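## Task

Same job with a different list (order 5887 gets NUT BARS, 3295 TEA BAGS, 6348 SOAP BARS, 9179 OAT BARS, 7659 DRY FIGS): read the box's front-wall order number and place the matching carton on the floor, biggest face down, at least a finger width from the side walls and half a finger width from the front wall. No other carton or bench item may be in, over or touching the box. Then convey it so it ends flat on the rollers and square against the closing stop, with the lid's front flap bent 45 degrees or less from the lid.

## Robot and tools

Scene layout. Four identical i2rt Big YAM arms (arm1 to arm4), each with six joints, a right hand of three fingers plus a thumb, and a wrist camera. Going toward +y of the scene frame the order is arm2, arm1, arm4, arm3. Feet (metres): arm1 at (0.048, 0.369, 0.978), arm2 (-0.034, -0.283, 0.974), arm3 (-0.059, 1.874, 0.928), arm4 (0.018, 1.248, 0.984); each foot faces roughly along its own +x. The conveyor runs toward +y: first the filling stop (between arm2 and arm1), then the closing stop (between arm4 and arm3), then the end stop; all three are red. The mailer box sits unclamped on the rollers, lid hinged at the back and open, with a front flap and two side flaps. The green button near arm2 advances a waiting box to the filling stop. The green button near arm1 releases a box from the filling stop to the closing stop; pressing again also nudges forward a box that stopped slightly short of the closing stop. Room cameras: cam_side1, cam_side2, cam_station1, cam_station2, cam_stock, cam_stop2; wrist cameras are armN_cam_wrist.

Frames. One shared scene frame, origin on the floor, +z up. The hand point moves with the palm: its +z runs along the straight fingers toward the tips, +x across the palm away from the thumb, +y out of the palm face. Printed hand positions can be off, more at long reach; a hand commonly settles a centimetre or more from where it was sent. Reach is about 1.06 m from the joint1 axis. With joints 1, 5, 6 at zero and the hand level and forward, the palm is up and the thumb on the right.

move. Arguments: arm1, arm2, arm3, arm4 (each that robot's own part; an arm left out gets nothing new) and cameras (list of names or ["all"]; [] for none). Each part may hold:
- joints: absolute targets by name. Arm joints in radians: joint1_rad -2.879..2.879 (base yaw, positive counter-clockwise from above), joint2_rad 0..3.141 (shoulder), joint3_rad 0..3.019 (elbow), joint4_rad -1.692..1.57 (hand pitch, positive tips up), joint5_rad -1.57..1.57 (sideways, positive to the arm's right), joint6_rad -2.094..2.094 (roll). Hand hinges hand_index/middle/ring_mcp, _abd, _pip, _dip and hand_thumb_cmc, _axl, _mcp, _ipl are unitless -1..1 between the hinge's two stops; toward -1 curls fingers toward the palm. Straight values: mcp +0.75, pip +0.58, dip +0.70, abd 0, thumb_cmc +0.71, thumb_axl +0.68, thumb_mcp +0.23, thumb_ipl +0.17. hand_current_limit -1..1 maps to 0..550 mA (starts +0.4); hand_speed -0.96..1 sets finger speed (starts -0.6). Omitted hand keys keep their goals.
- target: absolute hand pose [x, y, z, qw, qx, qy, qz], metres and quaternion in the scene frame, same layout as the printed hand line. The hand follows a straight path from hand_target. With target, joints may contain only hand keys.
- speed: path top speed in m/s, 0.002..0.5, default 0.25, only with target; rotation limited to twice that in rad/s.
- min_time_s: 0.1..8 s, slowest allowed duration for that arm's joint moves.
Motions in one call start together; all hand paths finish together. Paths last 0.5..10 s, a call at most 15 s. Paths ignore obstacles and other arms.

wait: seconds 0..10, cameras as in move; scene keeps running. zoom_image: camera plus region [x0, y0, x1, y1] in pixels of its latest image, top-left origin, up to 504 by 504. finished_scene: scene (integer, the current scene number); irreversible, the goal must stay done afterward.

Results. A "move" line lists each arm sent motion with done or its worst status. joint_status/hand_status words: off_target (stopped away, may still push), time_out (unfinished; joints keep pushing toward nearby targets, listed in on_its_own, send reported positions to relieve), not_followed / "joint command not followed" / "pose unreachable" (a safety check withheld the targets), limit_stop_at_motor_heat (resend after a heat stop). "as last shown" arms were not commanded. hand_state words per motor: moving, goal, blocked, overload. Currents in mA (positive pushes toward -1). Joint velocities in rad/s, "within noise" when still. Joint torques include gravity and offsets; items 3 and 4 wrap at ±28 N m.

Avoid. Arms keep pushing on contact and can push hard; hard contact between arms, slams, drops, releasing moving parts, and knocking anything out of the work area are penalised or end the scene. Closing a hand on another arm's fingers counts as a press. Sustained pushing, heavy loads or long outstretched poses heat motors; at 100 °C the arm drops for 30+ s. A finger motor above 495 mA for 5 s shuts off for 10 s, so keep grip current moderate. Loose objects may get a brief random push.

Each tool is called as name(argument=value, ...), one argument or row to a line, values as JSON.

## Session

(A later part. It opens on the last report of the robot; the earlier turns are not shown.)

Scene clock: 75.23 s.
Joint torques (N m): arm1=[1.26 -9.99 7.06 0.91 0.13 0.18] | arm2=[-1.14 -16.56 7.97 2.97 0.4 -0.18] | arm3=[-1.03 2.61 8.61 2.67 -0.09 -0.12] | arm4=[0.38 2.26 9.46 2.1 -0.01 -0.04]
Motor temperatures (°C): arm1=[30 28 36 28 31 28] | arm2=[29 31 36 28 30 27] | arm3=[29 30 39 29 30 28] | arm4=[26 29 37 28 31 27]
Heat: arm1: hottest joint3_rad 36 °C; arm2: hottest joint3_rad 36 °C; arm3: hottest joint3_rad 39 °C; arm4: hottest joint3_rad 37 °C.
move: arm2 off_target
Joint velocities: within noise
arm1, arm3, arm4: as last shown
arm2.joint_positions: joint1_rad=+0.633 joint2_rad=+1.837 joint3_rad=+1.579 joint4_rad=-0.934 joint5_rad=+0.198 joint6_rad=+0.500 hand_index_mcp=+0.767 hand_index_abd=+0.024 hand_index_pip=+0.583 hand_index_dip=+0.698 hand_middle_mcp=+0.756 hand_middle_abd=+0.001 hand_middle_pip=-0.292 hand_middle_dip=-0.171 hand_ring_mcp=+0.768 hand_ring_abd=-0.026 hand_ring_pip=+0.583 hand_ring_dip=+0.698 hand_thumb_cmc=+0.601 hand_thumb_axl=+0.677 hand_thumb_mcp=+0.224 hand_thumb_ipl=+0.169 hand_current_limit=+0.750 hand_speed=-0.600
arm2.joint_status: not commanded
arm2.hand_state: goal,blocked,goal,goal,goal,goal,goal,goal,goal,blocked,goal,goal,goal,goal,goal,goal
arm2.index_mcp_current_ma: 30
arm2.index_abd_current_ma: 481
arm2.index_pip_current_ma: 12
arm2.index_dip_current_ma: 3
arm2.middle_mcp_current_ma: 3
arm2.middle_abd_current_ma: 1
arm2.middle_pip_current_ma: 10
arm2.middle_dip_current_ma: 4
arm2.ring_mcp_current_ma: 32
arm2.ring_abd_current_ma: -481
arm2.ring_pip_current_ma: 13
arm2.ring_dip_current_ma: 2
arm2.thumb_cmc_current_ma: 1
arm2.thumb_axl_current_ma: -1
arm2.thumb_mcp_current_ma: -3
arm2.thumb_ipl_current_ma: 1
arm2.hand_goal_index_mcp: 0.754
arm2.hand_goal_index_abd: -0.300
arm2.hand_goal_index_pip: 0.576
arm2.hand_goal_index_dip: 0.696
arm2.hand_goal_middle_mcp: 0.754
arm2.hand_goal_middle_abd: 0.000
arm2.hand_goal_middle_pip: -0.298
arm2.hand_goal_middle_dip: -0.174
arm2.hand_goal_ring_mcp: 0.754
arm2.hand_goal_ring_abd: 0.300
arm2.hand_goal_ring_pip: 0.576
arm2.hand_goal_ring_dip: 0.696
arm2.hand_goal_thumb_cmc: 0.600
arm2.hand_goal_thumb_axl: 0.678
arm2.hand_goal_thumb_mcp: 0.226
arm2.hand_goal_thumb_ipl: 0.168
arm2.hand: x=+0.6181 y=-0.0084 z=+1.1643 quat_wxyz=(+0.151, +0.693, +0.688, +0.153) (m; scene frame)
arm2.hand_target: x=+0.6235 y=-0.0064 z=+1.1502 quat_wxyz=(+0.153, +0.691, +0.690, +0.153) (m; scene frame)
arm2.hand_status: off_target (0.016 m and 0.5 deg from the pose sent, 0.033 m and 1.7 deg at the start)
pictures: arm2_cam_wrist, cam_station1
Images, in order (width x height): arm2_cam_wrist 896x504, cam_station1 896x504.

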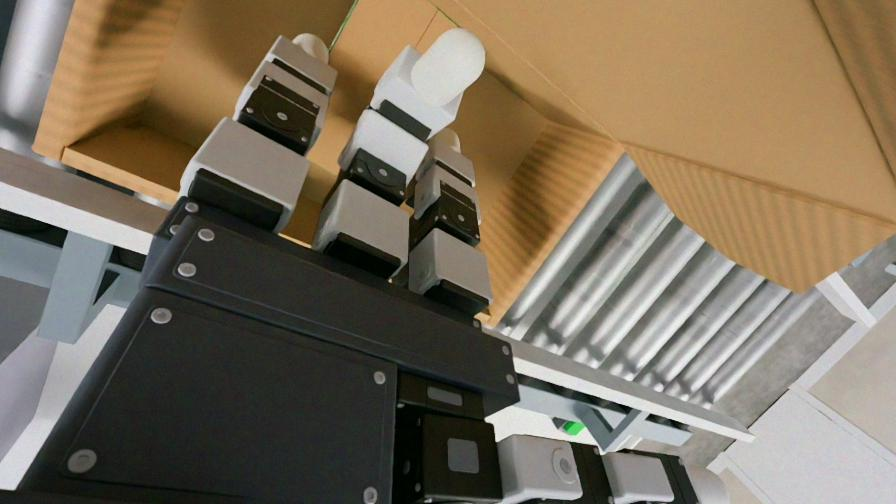

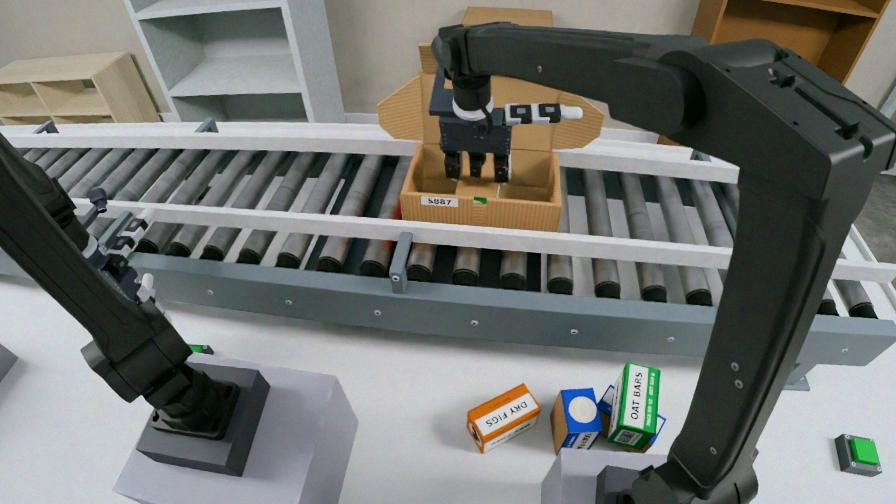

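move(
  arm2={"joints": {"hand_index_abd": 0.16, "hand_ring_abd": -0.16, "hand_current_limit": 0.4, "hand_speed": -0.85}, "target": [0.6215, -0.007, 1.157, 0.153, 0.6903, 0.6903, 0.153], "speed": 0.03},
  cameras=["arm2_cam_wrist", "cam_station1"],
)

zoom_image(
  camera="cam_station1",
  region=[380, 100, 600, 260],
)

zoom_image(
  camera="arm2_cam_wrist",
  region=[200, 0, 660, 350],
)

Scene clock: 76.53 s.
Joint torques (N m): arm1=[1.67 -10.11 7.1 0.81 0.16 0.13] | arm2=[-1.03 -18.14 8.28 1.61 0.4 -0.19] | arm3=[-0.97 2.61 8.39 2.54 -0.09 -0.12] | arm4=[0.15 2.49 9.54 2.26 -0.02 -0.04]
Motor temperatures (°C): arm1=[30 28 36 28 31 28] | arm2=[29 31 36 28 30 27] | arm3=[29 30 39 29 30 28] | arm4=[26 29 37 28 31 27]
Heat: arm1: hottest joint3_rad 36 °C; arm2: hottest joint3_rad 36 °C; arm3: hottest joint3_rad 39 °C; arm4: hottest joint3_rad 37 °C.
move: arm2 done
Joint velocities: within noise
arm1, arm3, arm4: as last shown
arm2.joint_positions: joint1_rad=+0.633 joint2_rad=+1.837 joint3_rad=+1.579 joint4_rad=-0.927 joint5_rad=+0.198 joint6_rad=+0.500 hand_index_mcp=+0.761 hand_index_abd=+0.156 hand_index_pip=+0.580 hand_index_dip=+0.698 hand_middle_mcp=+0.756 hand_middle_abd=+0.001 hand_middle_pip=-0.292 hand_middle_dip=-0.171 hand_ring_mcp=+0.762 hand_ring_abd=-0.156 hand_ring_pip=+0.581 hand_ring_dip=+0.698 hand_thumb_cmc=+0.601 hand_thumb_axl=+0.677 hand_thumb_mcp=+0.224 hand_thumb_ipl=+0.169 hand_current_limit=+0.400 hand_speed=-0.850
arm2.joint_status: all done
arm2.hand_state: goal,goal,goal,goal,goal,goal,goal,goal,goal,goal,goal,goal,goal,goal,goal,goal
arm2.index_mcp_current_ma: 14
arm2.index_abd_current_ma: -5
arm2.index_pip_current_ma: 7
arm2.index_dip_current_ma: 3
arm2.middle_mcp_current_ma: 3
arm2.middle_abd_current_ma: 1
arm2.middle_pip_current_ma: 10
arm2.middle_dip_current_ma: 4
arm2.ring_mcp_current_ma: 15
arm2.ring_abd_current_ma: 5
arm2.ring_pip_current_ma: 7
arm2.ring_dip_current_ma: 2
arm2.thumb_cmc_current_ma: 1
arm2.thumb_axl_current_ma: -1
arm2.thumb_mcp_current_ma: -3
arm2.thumb_ipl_current_ma: 1
arm2.hand_goal_index_mcp: 0.754
arm2.hand_goal_index_abd: 0.160
arm2.hand_goal_index_pip: 0.576
arm2.hand_goal_index_dip: 0.696
arm2.hand_goal_middle_mcp: 0.754
arm2.hand_goal_middle_abd: 0.000
arm2.hand_goal_middle_pip: -0.298
arm2.hand_goal_middle_dip: -0.174
arm2.hand_goal_ring_mcp: 0.754
arm2.hand_goal_ring_abd: -0.160
arm2.hand_goal_ring_pip: 0.576
arm2.hand_goal_ring_dip: 0.696
arm2.hand_goal_thumb_cmc: 0.600
arm2.hand_goal_thumb_axl: 0.678
arm2.hand_goal_thumb_mcp: 0.226
arm2.hand_goal_thumb_ipl: 0.168
arm2.hand: x=+0.6193 y=-0.0077 z=+1.1653 quat_wxyz=(+0.152, +0.693, +0.687, +0.156) (m; scene frame)
arm2.hand_target: x=+0.6214 y=-0.0072 z=+1.1572 quat_wxyz=(+0.153, +0.690, +0.690, +0.153) (m; scene frame)
arm2.hand_status: done (0.009 m and 0.6 deg from the pose sent, 0.008 m and 0.5 deg at the start)
pictures: arm2_cam_wrist, cam_station1
Images, in order (width x height): arm2_cam_wrist 896x504, cam_station1 896x504.

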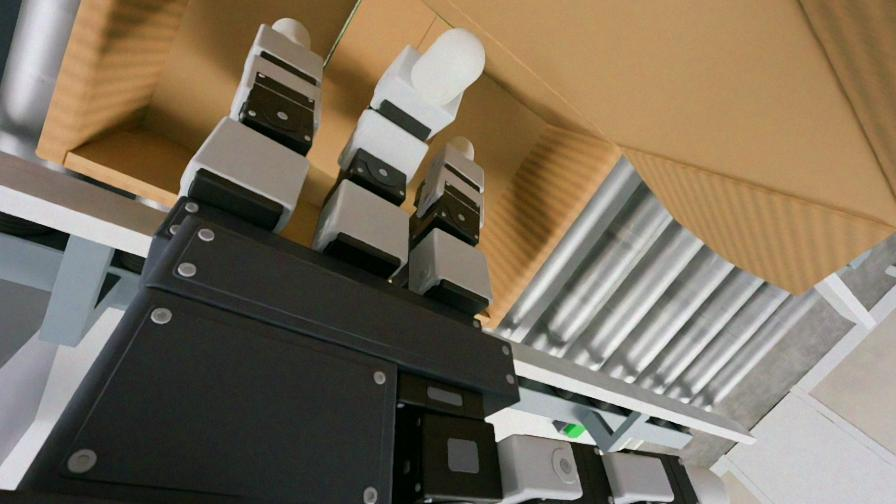

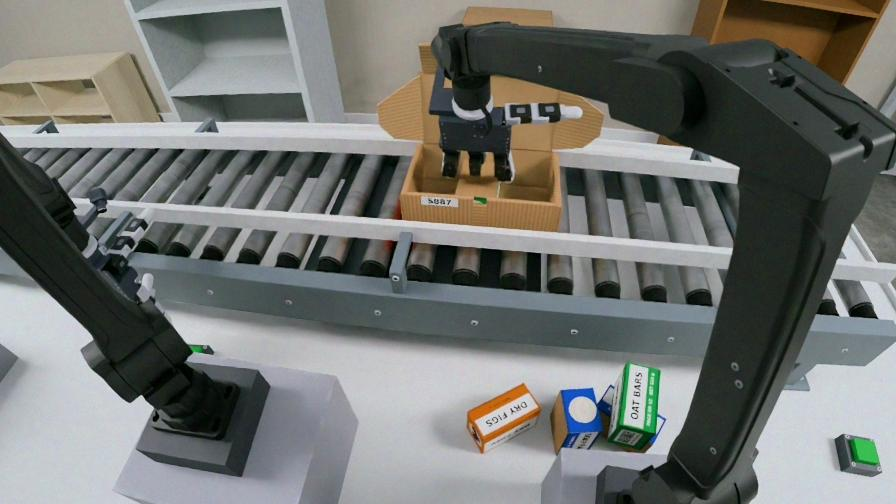

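Scaled by 2.291 from the camera's 896x504 image, which has a finer 1280x720 frame.

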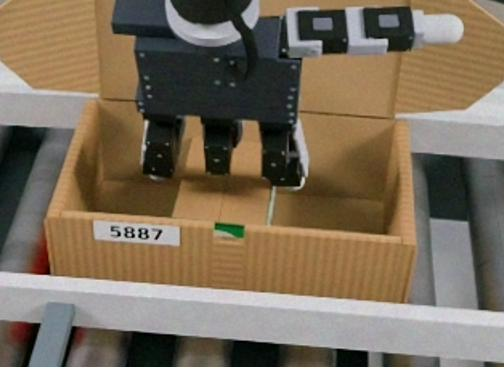

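Scaled by 1.096 from the camera's 896x504 image, which has a finer 1280x720 frame.

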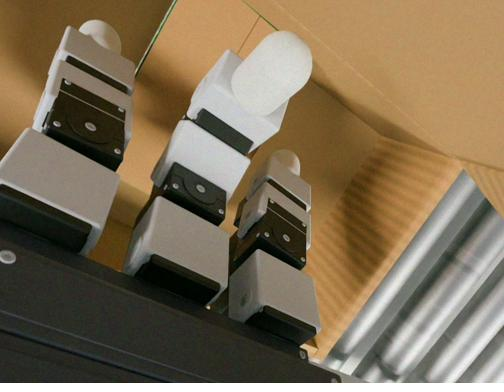

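move(
  arm2={"target": [0.629, 0.003, 1.215, 0.155, 0.692, 0.687, 0.158], "speed": 0.07},
  cameras=["cam_station1", "arm1_cam_wrist"],
)

zoom_image(
  camera="arm1_cam_wrist",
  region=[380, 0, 600, 200],
)

zoom_image(
  camera="cam_station1",
  region=[380, 100, 600, 260],
)

Scene clock: 79.17 s.
Joint torques (N m): arm1=[1.49 -10.34 6.93 0.9 0.13 0.2] | arm2=[-0.03 -18.14 12.21 0.84 0.47 0.03] | arm3=[-0.85 2.37 8.54 2.55 -0.05 -0.14] | arm4=[0.44 2.26 9.54 2.22 -0.04 -0.05]
Motor temperatures (°C): arm1=[30 28 36 28 31 28] | arm2=[29 31 37 28 30 27] | arm3=[29 30 39 29 30 28] | arm4=[26 29 37 28 31 27]
Heat: arm1: hottest joint3_rad 36 °C; arm2: hottest joint3_rad 37 °C; arm3: hottest joint3_rad 39 °C; arm4: hottest joint3_rad 37 °C.
move: arm2 off_target
Joint velocities: within noise
arm1, arm3, arm4: as last shown
arm2.joint_positions: joint1_rad=+0.633 joint2_rad=+1.837 joint3_rad=+1.668 joint4_rad=-1.039 joint5_rad=+0.203 joint6_rad=+0.500 hand_index_mcp=+0.761 hand_index_abd=+0.156 hand_index_pip=+0.580 hand_index_dip=+0.698 hand_middle_mcp=+0.756 hand_middle_abd=+0.001 hand_middle_pip=-0.292 hand_middle_dip=-0.171 hand_ring_mcp=+0.761 hand_ring_abd=-0.156 hand_ring_pip=+0.580 hand_ring_dip=+0.698 hand_thumb_cmc=+0.601 hand_thumb_axl=+0.677 hand_thumb_mcp=+0.224 hand_thumb_ipl=+0.169 hand_current_limit=+0.400 hand_speed=-0.850
arm2.joint_status: not commanded
arm2.hand_state: goal,goal,goal,goal,goal,goal,goal,goal,goal,goal,goal,goal,goal,goal,goal,goal
arm2.index_mcp_current_ma: 13
arm2.index_abd_current_ma: -5
arm2.index_pip_current_ma: 6
arm2.index_dip_current_ma: 3
arm2.middle_mcp_current_ma: 3
arm2.middle_abd_current_ma: 1
arm2.middle_pip_current_ma: 10
arm2.middle_dip_current_ma: 4
arm2.ring_mcp_current_ma: 14
arm2.ring_abd_current_ma: 5
arm2.ring_pip_current_ma: 7
arm2.ring_dip_current_ma: 2
arm2.thumb_cmc_current_ma: 1
arm2.thumb_axl_current_ma: -1
arm2.thumb_mcp_current_ma: -3
arm2.thumb_ipl_current_ma: 1
arm2.hand_goal_index_mcp: 0.754
arm2.hand_goal_index_abd: 0.160
arm2.hand_goal_index_pip: 0.576
arm2.hand_goal_index_dip: 0.696
arm2.hand_goal_middle_mcp: 0.754
arm2.hand_goal_middle_abd: 0.000
arm2.hand_goal_middle_pip: -0.298
arm2.hand_goal_middle_dip: -0.174
arm2.hand_goal_ring_mcp: 0.754
arm2.hand_goal_ring_abd: -0.160
arm2.hand_goal_ring_pip: 0.576
arm2.hand_goal_ring_dip: 0.696
arm2.hand_goal_thumb_cmc: 0.600
arm2.hand_goal_thumb_axl: 0.678
arm2.hand_goal_thumb_mcp: 0.226
arm2.hand_goal_thumb_ipl: 0.168
arm2.hand: x=+0.6217 y=-0.0067 z=+1.1958 quat_wxyz=(+0.152, +0.694, +0.689, +0.144) (m; scene frame)
arm2.hand_target: x=+0.6282 y=+0.0024 z=+1.2151 quat_wxyz=(+0.155, +0.692, +0.687, +0.158) (m; scene frame)
arm2.hand_status: off_target (0.023 m and 1.6 deg from the pose sent, 0.052 m and 0.4 deg at the start)
pictures: arm1_cam_wrist, cam_station1
Images, in order (width x height): arm1_cam_wrist 896x504, cam_station1 896x504.

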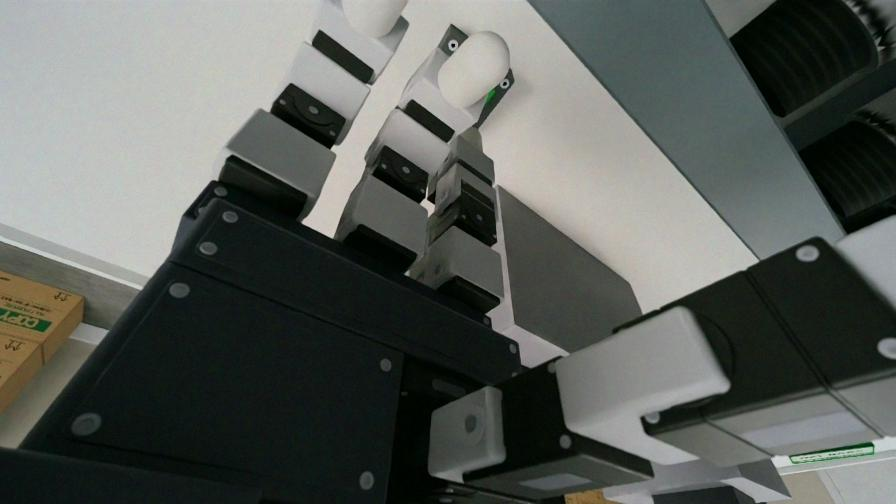

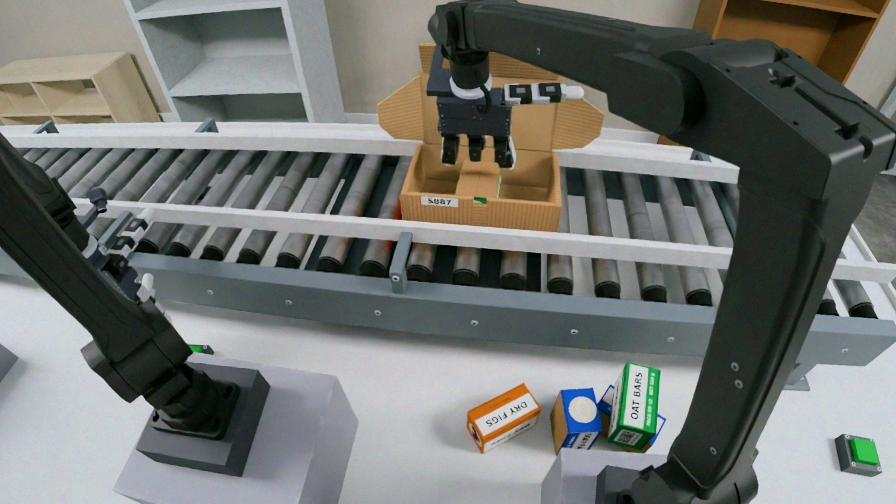

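Scaled by 2.291 from the camera's 896x504 image, which has a finer 1280x720 frame.

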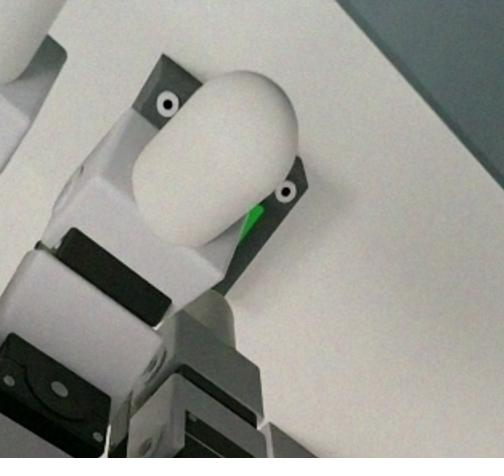

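Scaled by 2.291 from the camera's 896x504 image, which has a finer 1280x720 frame.

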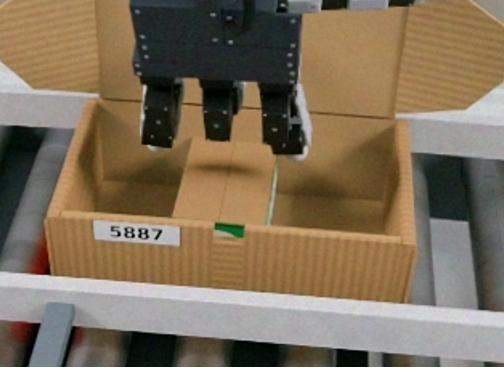

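move(
  arm2={"target": [0.600, -0.005, 1.37, 0.153, 0.6903, 0.6903, 0.153], "speed": 0.2},
  arm1={"target": [0.326, 0.643, 0.93, 0.0, 0.7071, 0.7071, 0.0], "speed": 0.1},
)

move(
  arm2={"target": [0.38, -0.12, 1.38, 0.153, 0.6903, 0.6903, 0.153], "speed": 0.25},
  cameras=["cam_station1", "arm1_cam_wrist", "cam_stock"],
)

zoom_image(
  camera="cam_station1",
  region=[360, 30, 620, 260],
)

zoom_image(
  camera="arm1_cam_wrist",
  region=[380, 0, 600, 200],
)

Scene clock: 81.23 s.
Joint torques (N m): arm1=[0.03 -10.58 7.86 0.95 0.14 -0.06] | arm2=[-0.32 -15.03 12.38 0.62 0.43 -0.01] | arm3=[-0.73 2.32 8.55 2.51 -0.09 -0.12] | arm4=[0.15 2.2 9.63 2.14 0 -0.03]
Motor temperatures (°C): arm1=[30 28 36 28 31 28] | arm2=[29 31 37 28 30 27] | arm3=[29 30 39 29 30 28] | arm4=[26 29 37 28 31 27]
Heat: arm1: hottest joint3_rad 36 °C; arm2: hottest joint3_rad 37 °C; arm3: hottest joint3_rad 39 °C; arm4: hottest joint3_rad 37 °C.
move: arm1 done; arm2 off_target
Joint velocities: within noise
arm1.joint_positions: joint1_rad=+0.941 joint2_rad=+1.622 joint3_rad=+0.721 joint4_rad=-0.665 joint5_rad=-0.009 joint6_rad=+1.000 hand_index_mcp=+0.755 hand_index_abd=+0.000 hand_index_pip=+0.577 hand_index_dip=+0.696 hand_middle_mcp=+0.756 hand_middle_abd=+0.000 hand_middle_pip=-0.292 hand_middle_dip=-0.171 hand_ring_mcp=+0.756 hand_ring_abd=+0.000 hand_ring_pip=-0.292 hand_ring_dip=-0.171 hand_thumb_cmc=-0.568 hand_thumb_axl=+0.677 hand_thumb_mcp=+0.223 hand_thumb_ipl=+0.168 hand_current_limit=+0.400 hand_speed=-0.600
arm1.joint_status: not commanded
arm1.hand_state: goal,goal,goal,goal,goal,goal,goal,goal,goal,goal,goal,goal,goal,goal,goal,goal
arm1.index_mcp_current_ma: 3
arm1.index_abd_current_ma: 1
arm1.index_pip_current_ma: 2
arm1.index_dip_current_ma: 0
arm1.middle_mcp_current_ma: 6
arm1.middle_abd_current_ma: 1
arm1.middle_pip_current_ma: 16
arm1.middle_dip_current_ma: 8
arm1.ring_mcp_current_ma: 6
arm1.ring_abd_current_ma: 1
arm1.ring_pip_current_ma: 15
arm1.ring_dip_current_ma: 7
arm1.thumb_cmc_current_ma: 4
arm1.thumb_axl_current_ma: -2
arm1.thumb_mcp_current_ma: -9
arm1.thumb_ipl_current_ma: -1
arm1.hand_goal_index_mcp: 0.754
arm1.hand_goal_index_abd: 0.000
arm1.hand_goal_index_pip: 0.576
arm1.hand_goal_index_dip: 0.696
arm1.hand_goal_middle_mcp: 0.754
arm1.hand_goal_middle_abd: 0.000
arm1.hand_goal_middle_pip: -0.298
arm1.hand_goal_middle_dip: -0.174
arm1.hand_goal_ring_mcp: 0.754
arm1.hand_goal_ring_abd: 0.000
arm1.hand_goal_ring_pip: -0.298
arm1.hand_goal_ring_dip: -0.174
arm1.hand_goal_thumb_cmc: -0.570
arm1.hand_goal_thumb_axl: 0.678
arm1.hand_goal_thumb_mcp: 0.226
arm1.hand_goal_thumb_ipl: 0.168
arm1.hand: x=+0.3197 y=+0.6388 z=+0.9329 quat_wxyz=(+0.001, +0.707, +0.707, -0.002) (m; scene frame)
arm1.hand_target: x=+0.3259 y=+0.6429 z=+0.9302 quat_wxyz=(+0.000, +0.707, +0.707, +0.000) (m; scene frame)
arm1.hand_status: done (0.008 m and 0.2 deg from the pose sent, 0.039 m and 0.8 deg at the start)
arm2.joint_positions: joint1_rad=+0.635 joint2_rad=+1.769 joint3_rad=+2.013 joint4_rad=-1.444 joint5_rad=+0.204 joint6_rad=+0.500 hand_index_mcp=+0.761 hand_index_abd=+0.156 hand_index_pip=+0.580 hand_index_dip=+0.698 hand_middle_mcp=+0.756 hand_middle_abd=+0.001 hand_middle_pip=-0.292 hand_middle_dip=-0.171 hand_ring_mcp=+0.761 hand_ring_abd=-0.156 hand_ring_pip=+0.580 hand_ring_dip=+0.698 hand_thumb_cmc=+0.601 hand_thumb_axl=+0.677 hand_thumb_mcp=+0.224 hand_thumb_ipl=+0.169 hand_current_limit=+0.400 hand_speed=-0.850
arm2.joint_status: not commanded
arm2.hand_state: goal,goal,goal,goal,goal,goal,goal,goal,goal,goal,goal,goal,goal,goal,goal,goal
arm2.index_mcp_current_ma: 13
arm2.index_abd_current_ma: -5
arm2.index_pip_current_ma: 6
arm2.index_dip_current_ma: 3
arm2.middle_mcp_current_ma: 3
arm2.middle_abd_current_ma: 1
arm2.middle_pip_current_ma: 10
arm2.middle_dip_current_ma: 4
arm2.ring_mcp_current_ma: 14
arm2.ring_abd_current_ma: 5
arm2.ring_pip_current_ma: 7
arm2.ring_dip_current_ma: 2
arm2.thumb_cmc_current_ma: 1
arm2.thumb_axl_current_ma: -1
arm2.thumb_mcp_current_ma: -3
arm2.thumb_ipl_current_ma: 1
arm2.hand_goal_index_mcp: 0.754
arm2.hand_goal_index_abd: 0.160
arm2.hand_goal_index_pip: 0.576
arm2.hand_goal_index_dip: 0.696
arm2.hand_goal_middle_mcp: 0.754
arm2.hand_goal_middle_abd: 0.000
arm2.hand_goal_middle_pip: -0.298
arm2.hand_goal_middle_dip: -0.174
arm2.hand_goal_ring_mcp: 0.754
arm2.hand_goal_ring_abd: -0.160
arm2.hand_goal_ring_pip: 0.576
arm2.hand_goal_ring_dip: 0.696
arm2.hand_goal_thumb_cmc: 0.600
arm2.hand_goal_thumb_axl: 0.678
arm2.hand_goal_thumb_mcp: 0.226
arm2.hand_goal_thumb_ipl: 0.168
arm2.hand: x=+0.5954 y=-0.0176 z=+1.3636 quat_wxyz=(+0.153, +0.693, +0.689, +0.148) (m; scene frame)
arm2.hand_target: x=+0.5994 y=-0.0052 z=+1.3698 quat_wxyz=(+0.153, +0.690, +0.690, +0.154) (m; scene frame)
arm2.hand_status: off_target (0.015 m and 0.7 deg from the pose sent, 0.176 m and 1.1 deg at the start)
arm3, arm4: as last shown
pictures: none

Scene clock: 83.10 s.
Joint torques (N m): arm1=[-0.15 -10.93 7.83 0.85 0.13 -0.03] | arm2=[0.32 -6.24 7.77 0.91 0.53 0.14] | arm3=[-0.97 1.96 8.5 2.74 -0.11 -0.13] | arm4=[0.38 2.32 9.44 2.32 -0.01 -0.04]
Motor temperatures (°C): arm1=[30 28 36 28 31 28] | arm2=[29 31 37 28 30 27] | arm3=[29 30 39 29 30 28] | arm4=[26 29 37 28 31 27]
Heat: arm1: hottest joint3_rad 36 °C; arm2: hottest joint3_rad 37 °C; arm3: hottest joint3_rad 39 °C; arm4: hottest joint3_rad 37 °C.
move: arm2 off_target
Joint velocities: within noise
arm1: as last shown
arm2.joint_positions: joint1_rad=+0.682 joint2_rad=+1.131 joint3_rad=+1.396 joint4_rad=-1.435 joint5_rad=+0.220 joint6_rad=+0.533 hand_index_mcp=+0.758 hand_index_abd=+0.156 hand_index_pip=+0.579 hand_index_dip=+0.698 hand_middle_mcp=+0.757 hand_middle_abd=+0.001 hand_middle_pip=-0.292 hand_middle_dip=-0.171 hand_ring_mcp=+0.759 hand_ring_abd=-0.157 hand_ring_pip=+0.580 hand_ring_dip=+0.698 hand_thumb_cmc=+0.602 hand_thumb_axl=+0.677 hand_thumb_mcp=+0.224 hand_thumb_ipl=+0.169 hand_current_limit=+0.400 hand_speed=-0.850
arm2.joint_status: not commanded
arm2.hand_state: goal,goal,goal,goal,goal,goal,goal,goal,goal,goal,goal,goal,goal,goal,goal,goal
arm2.index_mcp_current_ma: 7
arm2.index_abd_current_ma: -5
arm2.index_pip_current_ma: 5
arm2.index_dip_current_ma: 3
arm2.middle_mcp_current_ma: 4
arm2.middle_abd_current_ma: 1
arm2.middle_pip_current_ma: 10
arm2.middle_dip_current_ma: 4
arm2.ring_mcp_current_ma: 8
arm2.ring_abd_current_ma: 4
arm2.ring_pip_current_ma: 5
arm2.ring_dip_current_ma: 2
arm2.thumb_cmc_current_ma: 2
arm2.thumb_axl_current_ma: -1
arm2.thumb_mcp_current_ma: -3
arm2.thumb_ipl_current_ma: 1
arm2.hand_goal_index_mcp: 0.754
arm2.hand_goal_index_abd: 0.160
arm2.hand_goal_index_pip: 0.576
arm2.hand_goal_index_dip: 0.696
arm2.hand_goal_middle_mcp: 0.754
arm2.hand_goal_middle_abd: 0.000
arm2.hand_goal_middle_pip: -0.298
arm2.hand_goal_middle_dip: -0.174
arm2.hand_goal_ring_mcp: 0.754
arm2.hand_goal_ring_abd: -0.160
arm2.hand_goal_ring_pip: 0.576
arm2.hand_goal_ring_dip: 0.696
arm2.hand_goal_thumb_cmc: 0.600
arm2.hand_goal_thumb_axl: 0.678
arm2.hand_goal_thumb_mcp: 0.226
arm2.hand_goal_thumb_ipl: 0.168
arm2.hand: x=+0.3839 y=-0.1227 z=+1.3905 quat_wxyz=(+0.158, +0.688, +0.689, +0.166) (m; scene frame)
arm2.hand_target: x=+0.3800 y=-0.1201 z=+1.3802 quat_wxyz=(+0.153, +0.690, +0.690, +0.153) (m; scene frame)
arm2.hand_status: off_target (0.012 m and 1.6 deg from the pose sent, 0.239 m and 0.7 deg at the start)
arm3.joint_positions: joint1_rad=-0.138 joint2_rad=+0.629 joint3_rad=+1.450 joint4_rad=-1.193 joint5_rad=+0.056 joint6_rad=+1.125 hand_index_mcp=+0.755 hand_index_abd=+0.001 hand_index_pip=+0.577 hand_index_dip=+0.696 hand_middle_mcp=+0.755 hand_middle_abd=+0.001 hand_middle_pip=+0.577 hand_middle_dip=+0.696 hand_ring_mcp=+0.755 hand_ring_abd=+0.001 hand_ring_pip=+0.577 hand_ring_dip=+0.696 hand_thumb_cmc=+0.715 hand_thumb_axl=+0.677 hand_thumb_mcp=+0.226 hand_thumb_ipl=+0.168 hand_current_limit=+0.400 hand_speed=-0.600
arm3.joint_status: not commanded
arm3.hand_state: goal,goal,goal,goal,goal,goal,goal,goal,goal,goal,goal,goal,goal,goal,goal,goal
arm3.index_mcp_current_ma: 5
arm3.index_abd_current_ma: 3
arm3.index_pip_current_ma: 3
arm3.index_dip_current_ma: 0
arm3.middle_mcp_current_ma: 5
arm3.middle_abd_current_ma: 3
arm3.middle_pip_current_ma: 3
arm3.middle_dip_current_ma: 0
arm3.ring_mcp_current_ma: 5
arm3.ring_abd_current_ma: 3
arm3.ring_pip_current_ma: 3
arm3.ring_dip_current_ma: 0
arm3.thumb_cmc_current_ma: 4
arm3.thumb_axl_current_ma: -4
arm3.thumb_mcp_current_ma: -1
arm3.thumb_ipl_current_ma: -2
arm3.hand_goal_index_mcp: 0.754
arm3.hand_goal_index_abd: 0.000
arm3.hand_goal_index_pip: 0.576
arm3.hand_goal_index_dip: 0.696
arm3.hand_goal_middle_mcp: 0.754
arm3.hand_goal_middle_abd: 0.000
arm3.hand_goal_middle_pip: 0.576
arm3.hand_goal_middle_dip: 0.696
arm3.hand_goal_ring_mcp: 0.754
arm3.hand_goal_ring_abd: 0.000
arm3.hand_goal_ring_pip: 0.576
arm3.hand_goal_ring_dip: 0.696
arm3.hand_goal_thumb_cmc: 0.714
arm3.hand_goal_thumb_axl: 0.678
arm3.hand_goal_thumb_mcp: 0.226
arm3.hand_goal_thumb_ipl: 0.168
arm3.hand: x=+0.1627 y=+1.7344 z=+1.5442 quat_wxyz=(+0.213, +0.821, +0.080, +0.523) (m; scene frame)
arm3.hand_target: x=+0.1588 y=+1.7354 z=+1.5563 quat_wxyz=(+0.217, +0.813, +0.079, +0.534) (m; scene frame)
arm3.hand_status: not commanded
arm4.joint_positions: joint1_rad=+0.013 joint2_rad=+0.618 joint3_rad=+1.350 joint4_rad=-1.136 joint5_rad=-0.024 joint6_rad=+1.077 hand_index_mcp=+0.755 hand_index_abd=+0.001 hand_index_pip=+0.577 hand_index_dip=+0.696 hand_middle_mcp=+0.755 hand_middle_abd=+0.001 hand_middle_pip=+0.577 hand_middle_dip=+0.696 hand_ring_mcp=+0.755 hand_ring_abd=+0.001 hand_ring_pip=+0.577 hand_ring_dip=+0.696 hand_thumb_cmc=+0.715 hand_thumb_axl=+0.677 hand_thumb_mcp=+0.226 hand_thumb_ipl=+0.168 hand_current_limit=+0.400 hand_speed=-0.600
arm4.joint_status: not commanded
arm4.hand_state: goal,goal,goal,goal,goal,goal,goal,goal,goal,goal,goal,goal,goal,goal,goal,goal
arm4.index_mcp_current_ma: 5
arm4.index_abd_current_ma: 2
arm4.index_pip_current_ma: 2
arm4.index_dip_current_ma: 0
arm4.middle_mcp_current_ma: 4
arm4.middle_abd_current_ma: 2
arm4.middle_pip_current_ma: 2
arm4.middle_dip_current_ma: 0
arm4.ring_mcp_current_ma: 4
arm4.ring_abd_current_ma: 1
arm4.ring_pip_current_ma: 2
arm4.ring_dip_current_ma: 0
arm4.thumb_cmc_current_ma: 3
arm4.thumb_axl_current_ma: -2
arm4.thumb_mcp_current_ma: -1
arm4.thumb_ipl_current_ma: -1
arm4.hand_goal_index_mcp: 0.754
arm4.hand_goal_index_abd: 0.000
arm4.hand_goal_index_pip: 0.576
arm4.hand_goal_index_dip: 0.696
arm4.hand_goal_middle_mcp: 0.754
arm4.hand_goal_middle_abd: 0.000
arm4.hand_goal_middle_pip: 0.576
arm4.hand_goal_middle_dip: 0.696
arm4.hand_goal_ring_mcp: 0.754
arm4.hand_goal_ring_abd: 0.000
arm4.hand_goal_ring_pip: 0.576
arm4.hand_goal_ring_dip: 0.696
arm4.hand_goal_thumb_cmc: 0.714
arm4.hand_goal_thumb_axl: 0.678
arm4.hand_goal_thumb_mcp: 0.226
arm4.hand_goal_thumb_ipl: 0.168
arm4.hand: x=+0.3003 y=+1.1905 z=+1.5642 quat_wxyz=(+0.100, +0.798, +0.246, +0.540) (m; scene frame)
arm4.hand_target: x=+0.2970 y=+1.1902 z=+1.5748 quat_wxyz=(+0.102, +0.792, +0.244, +0.550) (m; scene frame)
arm4.hand_status: not commanded
pictures: arm1_cam_wrist, cam_station1, cam_stock
Images, in order (width x height): arm1_cam_wrist 896x504, cam_station1 896x504, cam_stock 896x504.

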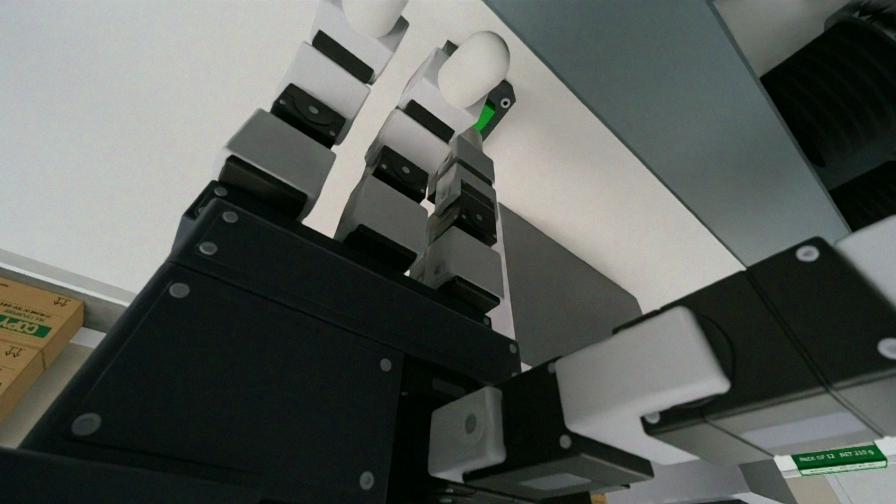

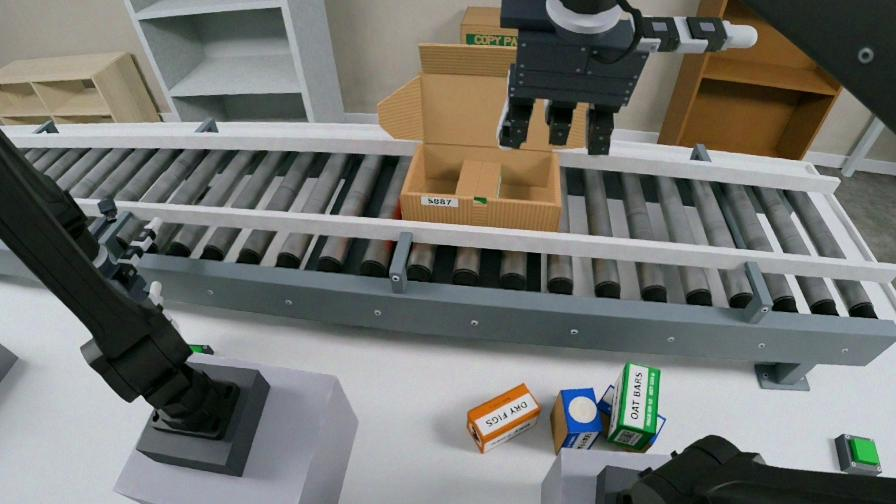

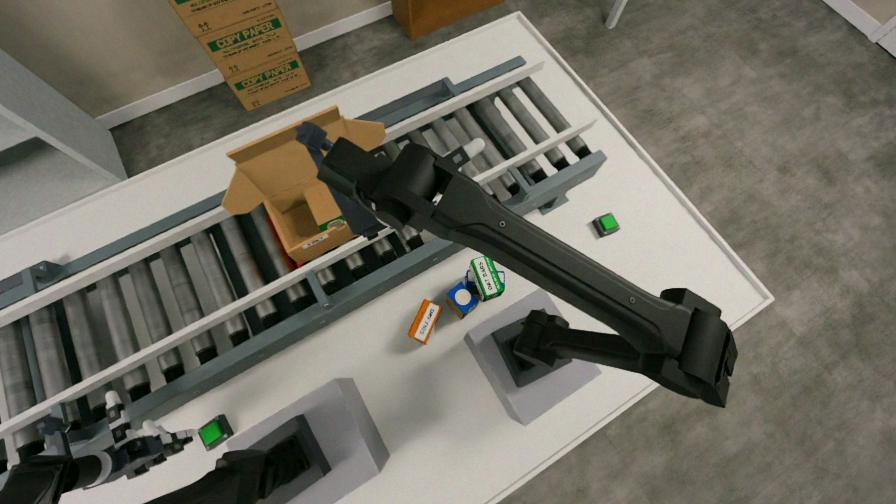

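Scaled by 1.938 from the camera's 896x504 image, which has a finer 1280x720 frame.

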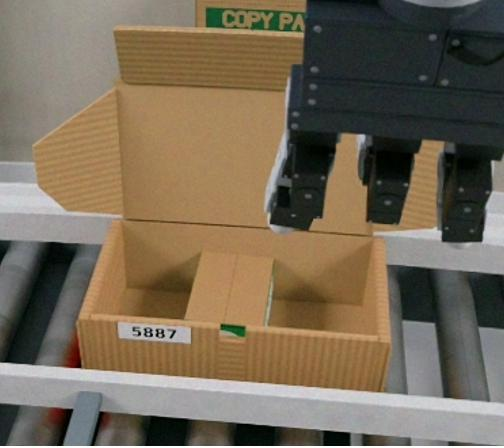

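Scaled by 2.291 from the camera's 896x504 image, which has a finer 1280x720 frame.

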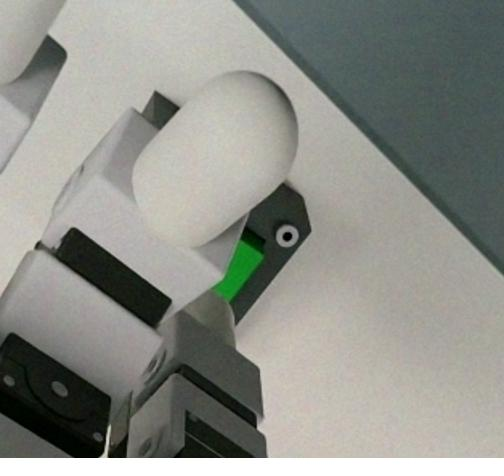

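move(
  arm1={"target": [0.333, 0.647, 0.868, 0.0, 0.7071, 0.7071, 0.0], "speed": 0.08},
  cameras=["arm1_cam_wrist", "cam_station1"],
)

Scene clock: 84.80 s.
Joint torques (N m): arm1=[-0.56 -11.05 6.56 1.02 0.12 -0.14] | arm2=[0.21 -6.36 7.68 0.68 0.41 0.06] | arm3=[-1.08 2.08 8.55 2.62 -0.08 -0.13] | arm4=[-0.15 2.14 9.5 2.18 0.02 -0.03]
Motor temperatures (°C): arm1=[30 28 36 28 31 28] | arm2=[29 31 37 27 30 27] | arm3=[29 30 39 29 30 28] | arm4=[26 29 37 28 31 27]
Heat: arm1: hottest joint3_rad 36 °C; arm2: hottest joint3_rad 37 °C; arm3: hottest joint3_rad 39 °C; arm4: hottest joint3_rad 37 °C.
move: arm1 off_target
Joint velocities: within noise
arm1.joint_positions: joint1_rad=+0.934 joint2_rad=+1.794 joint3_rad=+0.721 joint4_rad=-0.487 joint5_rad=-0.009 joint6_rad=+0.999 hand_index_mcp=+0.758 hand_index_abd=+0.003 hand_index_pip=+0.578 hand_index_dip=+0.696 hand_middle_mcp=+0.756 hand_middle_abd=+0.000 hand_middle_pip=-0.292 hand_middle_dip=-0.171 hand_ring_mcp=+0.756 hand_ring_abd=+0.000 hand_ring_pip=-0.292 hand_ring_dip=-0.171 hand_thumb_cmc=-0.568 hand_thumb_axl=+0.677 hand_thumb_mcp=+0.223 hand_thumb_ipl=+0.168 hand_current_limit=+0.400 hand_speed=-0.600
arm1.joint_status: not commanded
arm1.hand_state: goal,goal,goal,goal,goal,goal,goal,goal,goal,goal,goal,goal,goal,goal,goal,goal
arm1.index_mcp_current_ma: 11
arm1.index_abd_current_ma: 6
arm1.index_pip_current_ma: 5
arm1.index_dip_current_ma: 1
arm1.middle_mcp_current_ma: 6
arm1.middle_abd_current_ma: 1
arm1.middle_pip_current_ma: 16
arm1.middle_dip_current_ma: 8
arm1.ring_mcp_current_ma: 6
arm1.ring_abd_current_ma: 1
arm1.ring_pip_current_ma: 15
arm1.ring_dip_current_ma: 7
arm1.thumb_cmc_current_ma: 4
arm1.thumb_axl_current_ma: -2
arm1.thumb_mcp_current_ma: -9
arm1.thumb_ipl_current_ma: -1
arm1.hand_goal_index_mcp: 0.754
arm1.hand_goal_index_abd: 0.000
arm1.hand_goal_index_pip: 0.576
arm1.hand_goal_index_dip: 0.696
arm1.hand_goal_middle_mcp: 0.754
arm1.hand_goal_middle_abd: 0.000
arm1.hand_goal_middle_pip: -0.298
arm1.hand_goal_middle_dip: -0.174
arm1.hand_goal_ring_mcp: 0.754
arm1.hand_goal_ring_abd: 0.000
arm1.hand_goal_ring_pip: -0.298
arm1.hand_goal_ring_dip: -0.174
arm1.hand_goal_thumb_cmc: -0.570
arm1.hand_goal_thumb_axl: 0.678
arm1.hand_goal_thumb_mcp: 0.226
arm1.hand_goal_thumb_ipl: 0.168
arm1.hand: x=+0.3271 y=+0.6440 z=+0.8762 quat_wxyz=(+0.000, +0.709, +0.705, +0.001) (m; scene frame)
arm1.hand_target: x=+0.3328 y=+0.6469 z=+0.8683 quat_wxyz=(+0.000, +0.707, +0.707, +0.000) (m; scene frame)
arm1.hand_status: off_target (0.011 m and 0.4 deg from the pose sent, 0.067 m and 0.2 deg at the start)
arm2, arm3, arm4: as last shown
pictures: arm1_cam_wrist, cam_station1
Images, in order (width x height): arm1_cam_wrist 896x504, cam_station1 896x504.

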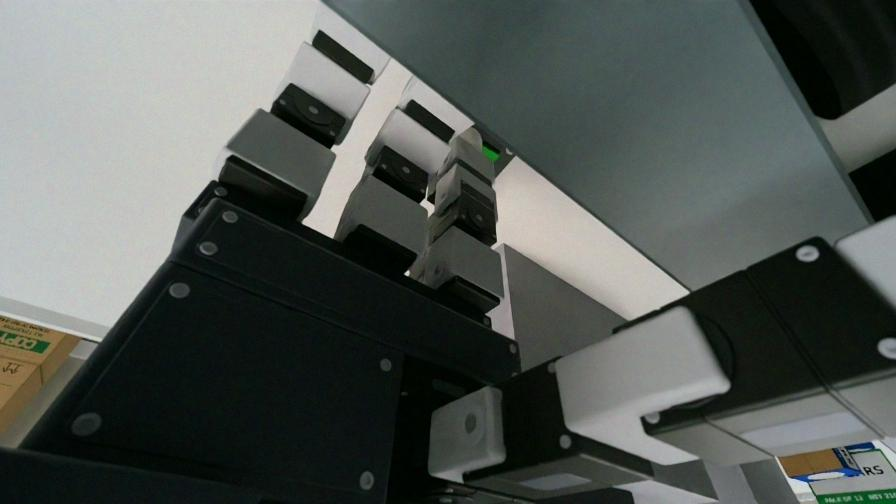

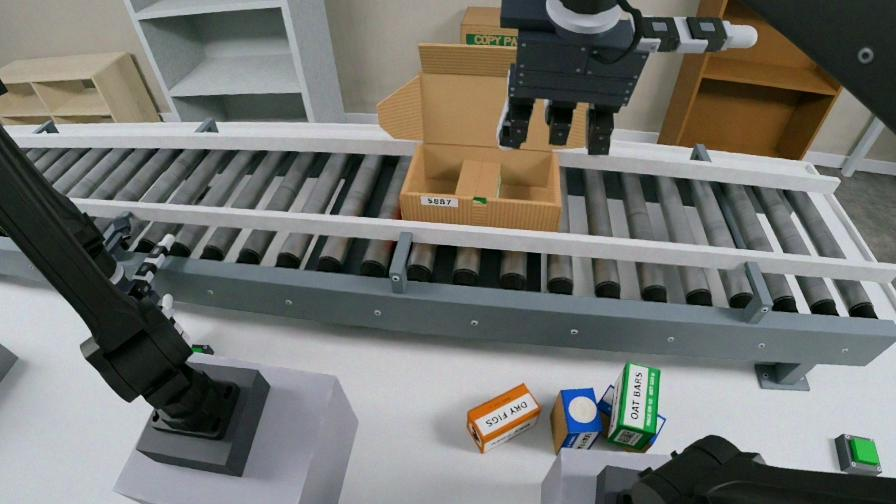

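wait(
  seconds=0.6,
  cameras=["cam_station1"],
)

Scene clock: 85.53 s.
Joint torques (N m): arm1=[0.03 -10.99 6.37 1.13 0.17 -0.14] | arm2=[-0.26 -5.89 8.1 0.88 0.5 0.09] | arm3=[-1.14 1.9 8.51 2.47 -0.1 -0.1] | arm4=[0.44 2.32 9.46 2.22 -0.06 -0.04]
Motor temperatures (°C): arm1=[30 28 36 28 31 28] | arm2=[29 31 37 27 30 27] | arm3=[29 30 39 29 30 28] | arm4=[26 29 37 28 31 27]
Heat: arm1: hottest joint3_rad 36 °C; arm2: hottest joint3_rad 37 °C; arm3: hottest joint3_rad 39 °C; arm4: hottest joint3_rad 37 °C.
Joint velocities: within noise
arm1.joint_positions: joint1_rad=+0.934 joint2_rad=+1.794 joint3_rad=+0.721 joint4_rad=-0.487 joint5_rad=-0.009 joint6_rad=+0.999 hand_index_mcp=+0.758 hand_index_abd=+0.003 hand_index_pip=+0.578 hand_index_dip=+0.696 hand_middle_mcp=+0.756 hand_middle_abd=+0.000 hand_middle_pip=-0.292 hand_middle_dip=-0.171 hand_ring_mcp=+0.756 hand_ring_abd=+0.000 hand_ring_pip=-0.292 hand_ring_dip=-0.171 hand_thumb_cmc=-0.568 hand_thumb_axl=+0.677 hand_thumb_mcp=+0.223 hand_thumb_ipl=+0.168 hand_current_limit=+0.400 hand_speed=-0.600
arm1.joint_status: not commanded
arm1.hand_state: goal,goal,goal,goal,goal,goal,goal,goal,goal,goal,goal,goal,goal,goal,goal,goal
arm1.index_mcp_current_ma: 11
arm1.index_abd_current_ma: 7
arm1.index_pip_current_ma: 5
arm1.index_dip_current_ma: 1
arm1.middle_mcp_current_ma: 6
arm1.middle_abd_current_ma: 1
arm1.middle_pip_current_ma: 16
arm1.middle_dip_current_ma: 8
arm1.ring_mcp_current_ma: 6
arm1.ring_abd_current_ma: 1
arm1.ring_pip_current_ma: 15
arm1.ring_dip_current_ma: 7
arm1.thumb_cmc_current_ma: 4
arm1.thumb_axl_current_ma: -2
arm1.thumb_mcp_current_ma: -9
arm1.thumb_ipl_current_ma: -1
arm1.hand_goal_index_mcp: 0.754
arm1.hand_goal_index_abd: 0.000
arm1.hand_goal_index_pip: 0.576
arm1.hand_goal_index_dip: 0.696
arm1.hand_goal_middle_mcp: 0.754
arm1.hand_goal_middle_abd: 0.000
arm1.hand_goal_middle_pip: -0.298
arm1.hand_goal_middle_dip: -0.174
arm1.hand_goal_ring_mcp: 0.754
arm1.hand_goal_ring_abd: 0.000
arm1.hand_goal_ring_pip: -0.298
arm1.hand_goal_ring_dip: -0.174
arm1.hand_goal_thumb_cmc: -0.570
arm1.hand_goal_thumb_axl: 0.678
arm1.hand_goal_thumb_mcp: 0.226
arm1.hand_goal_thumb_ipl: 0.168
arm1.hand: x=+0.3271 y=+0.6440 z=+0.8762 quat_wxyz=(+0.000, +0.709, +0.705, +0.001) (m; scene frame)
arm1.hand_target: x=+0.3328 y=+0.6469 z=+0.8683 quat_wxyz=(+0.000, +0.707, +0.707, +0.000) (m; scene frame)
arm1.hand_status: off_target (0.011 m and 0.4 deg from the pose sent, 0.067 m and 0.2 deg at the start)
arm2.joint_positions: joint1_rad=+0.682 joint2_rad=+1.131 joint3_rad=+1.396 joint4_rad=-1.435 joint5_rad=+0.220 joint6_rad=+0.533 hand_index_mcp=+0.758 hand_index_abd=+0.156 hand_index_pip=+0.579 hand_index_dip=+0.698 hand_middle_mcp=+0.757 hand_middle_abd=+0.001 hand_middle_pip=-0.292 hand_middle_dip=-0.171 hand_ring_mcp=+0.759 hand_ring_abd=-0.157 hand_ring_pip=+0.580 hand_ring_dip=+0.698 hand_thumb_cmc=+0.602 hand_thumb_axl=+0.677 hand_thumb_mcp=+0.224 hand_thumb_ipl=+0.169 hand_current_limit=+0.400 hand_speed=-0.850
arm2.joint_status: not commanded
arm2.hand_state: goal,goal,goal,goal,goal,goal,goal,goal,goal,goal,goal,goal,goal,goal,goal,goal
arm2.index_mcp_current_ma: 7
arm2.index_abd_current_ma: -5
arm2.index_pip_current_ma: 5
arm2.index_dip_current_ma: 3
arm2.middle_mcp_current_ma: 4
arm2.middle_abd_current_ma: 1
arm2.middle_pip_current_ma: 10
arm2.middle_dip_current_ma: 4
arm2.ring_mcp_current_ma: 8
arm2.ring_abd_current_ma: 4
arm2.ring_pip_current_ma: 5
arm2.ring_dip_current_ma: 2
arm2.thumb_cmc_current_ma: 2
arm2.thumb_axl_current_ma: -1
arm2.thumb_mcp_current_ma: -3
arm2.thumb_ipl_current_ma: 1
arm2.hand_goal_index_mcp: 0.754
arm2.hand_goal_index_abd: 0.160
arm2.hand_goal_index_pip: 0.576
arm2.hand_goal_index_dip: 0.696
arm2.hand_goal_middle_mcp: 0.754
arm2.hand_goal_middle_abd: 0.000
arm2.hand_goal_middle_pip: -0.298
arm2.hand_goal_middle_dip: -0.174
arm2.hand_goal_ring_mcp: 0.754
arm2.hand_goal_ring_abd: -0.160
arm2.hand_goal_ring_pip: 0.576
arm2.hand_goal_ring_dip: 0.696
arm2.hand_goal_thumb_cmc: 0.600
arm2.hand_goal_thumb_axl: 0.678
arm2.hand_goal_thumb_mcp: 0.226
arm2.hand_goal_thumb_ipl: 0.168
arm2.hand: x=+0.3839 y=-0.1227 z=+1.3905 quat_wxyz=(+0.158, +0.688, +0.689, +0.166) (m; scene frame)
arm2.hand_target: x=+0.3800 y=-0.1201 z=+1.3802 quat_wxyz=(+0.153, +0.690, +0.690, +0.153) (m; scene frame)
arm2.hand_status: not commanded
arm3.joint_positions: joint1_rad=-0.138 joint2_rad=+0.629 joint3_rad=+1.450 joint4_rad=-1.193 joint5_rad=+0.056 joint6_rad=+1.125 hand_index_mcp=+0.755 hand_index_abd=+0.001 hand_index_pip=+0.577 hand_index_dip=+0.696 hand_middle_mcp=+0.755 hand_middle_abd=+0.001 hand_middle_pip=+0.577 hand_middle_dip=+0.696 hand_ring_mcp=+0.755 hand_ring_abd=+0.001 hand_ring_pip=+0.577 hand_ring_dip=+0.696 hand_thumb_cmc=+0.715 hand_thumb_axl=+0.677 hand_thumb_mcp=+0.226 hand_thumb_ipl=+0.168 hand_current_limit=+0.400 hand_speed=-0.600
arm3.joint_status: not commanded
arm3.hand_state: goal,goal,goal,goal,goal,goal,goal,goal,goal,goal,goal,goal,goal,goal,goal,goal
arm3.index_mcp_current_ma: 5
arm3.index_abd_current_ma: 3
arm3.index_pip_current_ma: 3
arm3.index_dip_current_ma: 0
arm3.middle_mcp_current_ma: 5
arm3.middle_abd_current_ma: 3
arm3.middle_pip_current_ma: 3
arm3.middle_dip_current_ma: 0
arm3.ring_mcp_current_ma: 5
arm3.ring_abd_current_ma: 3
arm3.ring_pip_current_ma: 3
arm3.ring_dip_current_ma: 0
arm3.thumb_cmc_current_ma: 4
arm3.thumb_axl_current_ma: -4
arm3.thumb_mcp_current_ma: -1
arm3.thumb_ipl_current_ma: -2
arm3.hand_goal_index_mcp: 0.754
arm3.hand_goal_index_abd: 0.000
arm3.hand_goal_index_pip: 0.576
arm3.hand_goal_index_dip: 0.696
arm3.hand_goal_middle_mcp: 0.754
arm3.hand_goal_middle_abd: 0.000
arm3.hand_goal_middle_pip: 0.576
arm3.hand_goal_middle_dip: 0.696
arm3.hand_goal_ring_mcp: 0.754
arm3.hand_goal_ring_abd: 0.000
arm3.hand_goal_ring_pip: 0.576
arm3.hand_goal_ring_dip: 0.696
arm3.hand_goal_thumb_cmc: 0.714
arm3.hand_goal_thumb_axl: 0.678
arm3.hand_goal_thumb_mcp: 0.226
arm3.hand_goal_thumb_ipl: 0.168
arm3.hand: x=+0.1627 y=+1.7344 z=+1.5442 quat_wxyz=(+0.213, +0.821, +0.080, +0.523) (m; scene frame)
arm3.hand_target: x=+0.1588 y=+1.7354 z=+1.5563 quat_wxyz=(+0.217, +0.813, +0.079, +0.534) (m; scene frame)
arm3.hand_status: not commanded
arm4.joint_positions: joint1_rad=+0.013 joint2_rad=+0.618 joint3_rad=+1.350 joint4_rad=-1.136 joint5_rad=-0.024 joint6_rad=+1.077 hand_index_mcp=+0.755 hand_index_abd=+0.001 hand_index_pip=+0.577 hand_index_dip=+0.696 hand_middle_mcp=+0.755 hand_middle_abd=+0.001 hand_middle_pip=+0.577 hand_middle_dip=+0.696 hand_ring_mcp=+0.755 hand_ring_abd=+0.001 hand_ring_pip=+0.577 hand_ring_dip=+0.696 hand_thumb_cmc=+0.715 hand_thumb_axl=+0.677 hand_thumb_mcp=+0.226 hand_thumb_ipl=+0.168 hand_current_limit=+0.400 hand_speed=-0.600
arm4.joint_status: not commanded
arm4.hand_state: goal,goal,goal,goal,goal,goal,goal,goal,goal,goal,goal,goal,goal,goal,goal,goal
arm4.index_mcp_current_ma: 5
arm4.index_abd_current_ma: 2
arm4.index_pip_current_ma: 2
arm4.index_dip_current_ma: 0
arm4.middle_mcp_current_ma: 4
arm4.middle_abd_current_ma: 2
arm4.middle_pip_current_ma: 2
arm4.middle_dip_current_ma: 0
arm4.ring_mcp_current_ma: 4
arm4.ring_abd_current_ma: 1
arm4.ring_pip_current_ma: 2
arm4.ring_dip_current_ma: 0
arm4.thumb_cmc_current_ma: 3
arm4.thumb_axl_current_ma: -2
arm4.thumb_mcp_current_ma: -1
arm4.thumb_ipl_current_ma: -1
arm4.hand_goal_index_mcp: 0.754
arm4.hand_goal_index_abd: 0.000
arm4.hand_goal_index_pip: 0.576
arm4.hand_goal_index_dip: 0.696
arm4.hand_goal_middle_mcp: 0.754
arm4.hand_goal_middle_abd: 0.000
arm4.hand_goal_middle_pip: 0.576
arm4.hand_goal_middle_dip: 0.696
arm4.hand_goal_ring_mcp: 0.754
arm4.hand_goal_ring_abd: 0.000
arm4.hand_goal_ring_pip: 0.576
arm4.hand_goal_ring_dip: 0.696
arm4.hand_goal_thumb_cmc: 0.714
arm4.hand_goal_thumb_axl: 0.678
arm4.hand_goal_thumb_mcp: 0.226
arm4.hand_goal_thumb_ipl: 0.168
arm4.hand: x=+0.3003 y=+1.1905 z=+1.5642 quat_wxyz=(+0.100, +0.798, +0.246, +0.540) (m; scene frame)
arm4.hand_target: x=+0.2970 y=+1.1902 z=+1.5748 quat_wxyz=(+0.102, +0.792, +0.244, +0.550) (m; scene frame)
arm4.hand_status: not commanded
wait: 0.60 s; at rest by 0.13 s
pictures: cam_station1
Images, in order (width x height): cam_station1 896x504.

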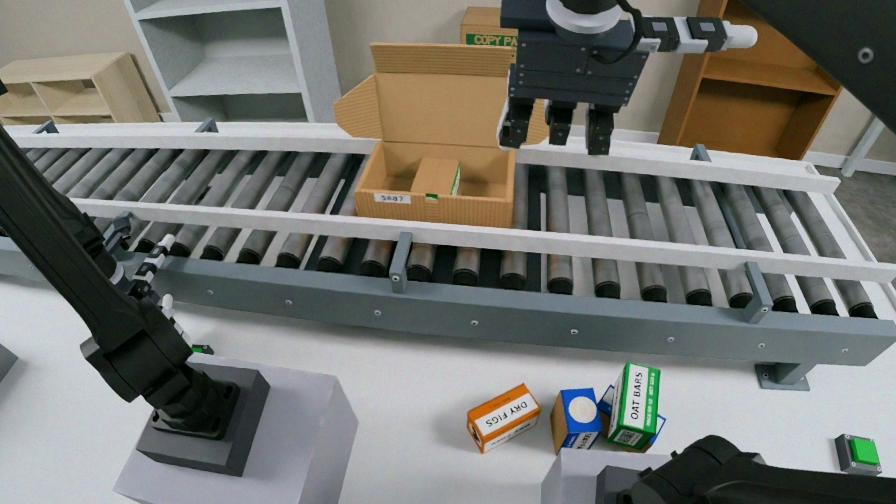

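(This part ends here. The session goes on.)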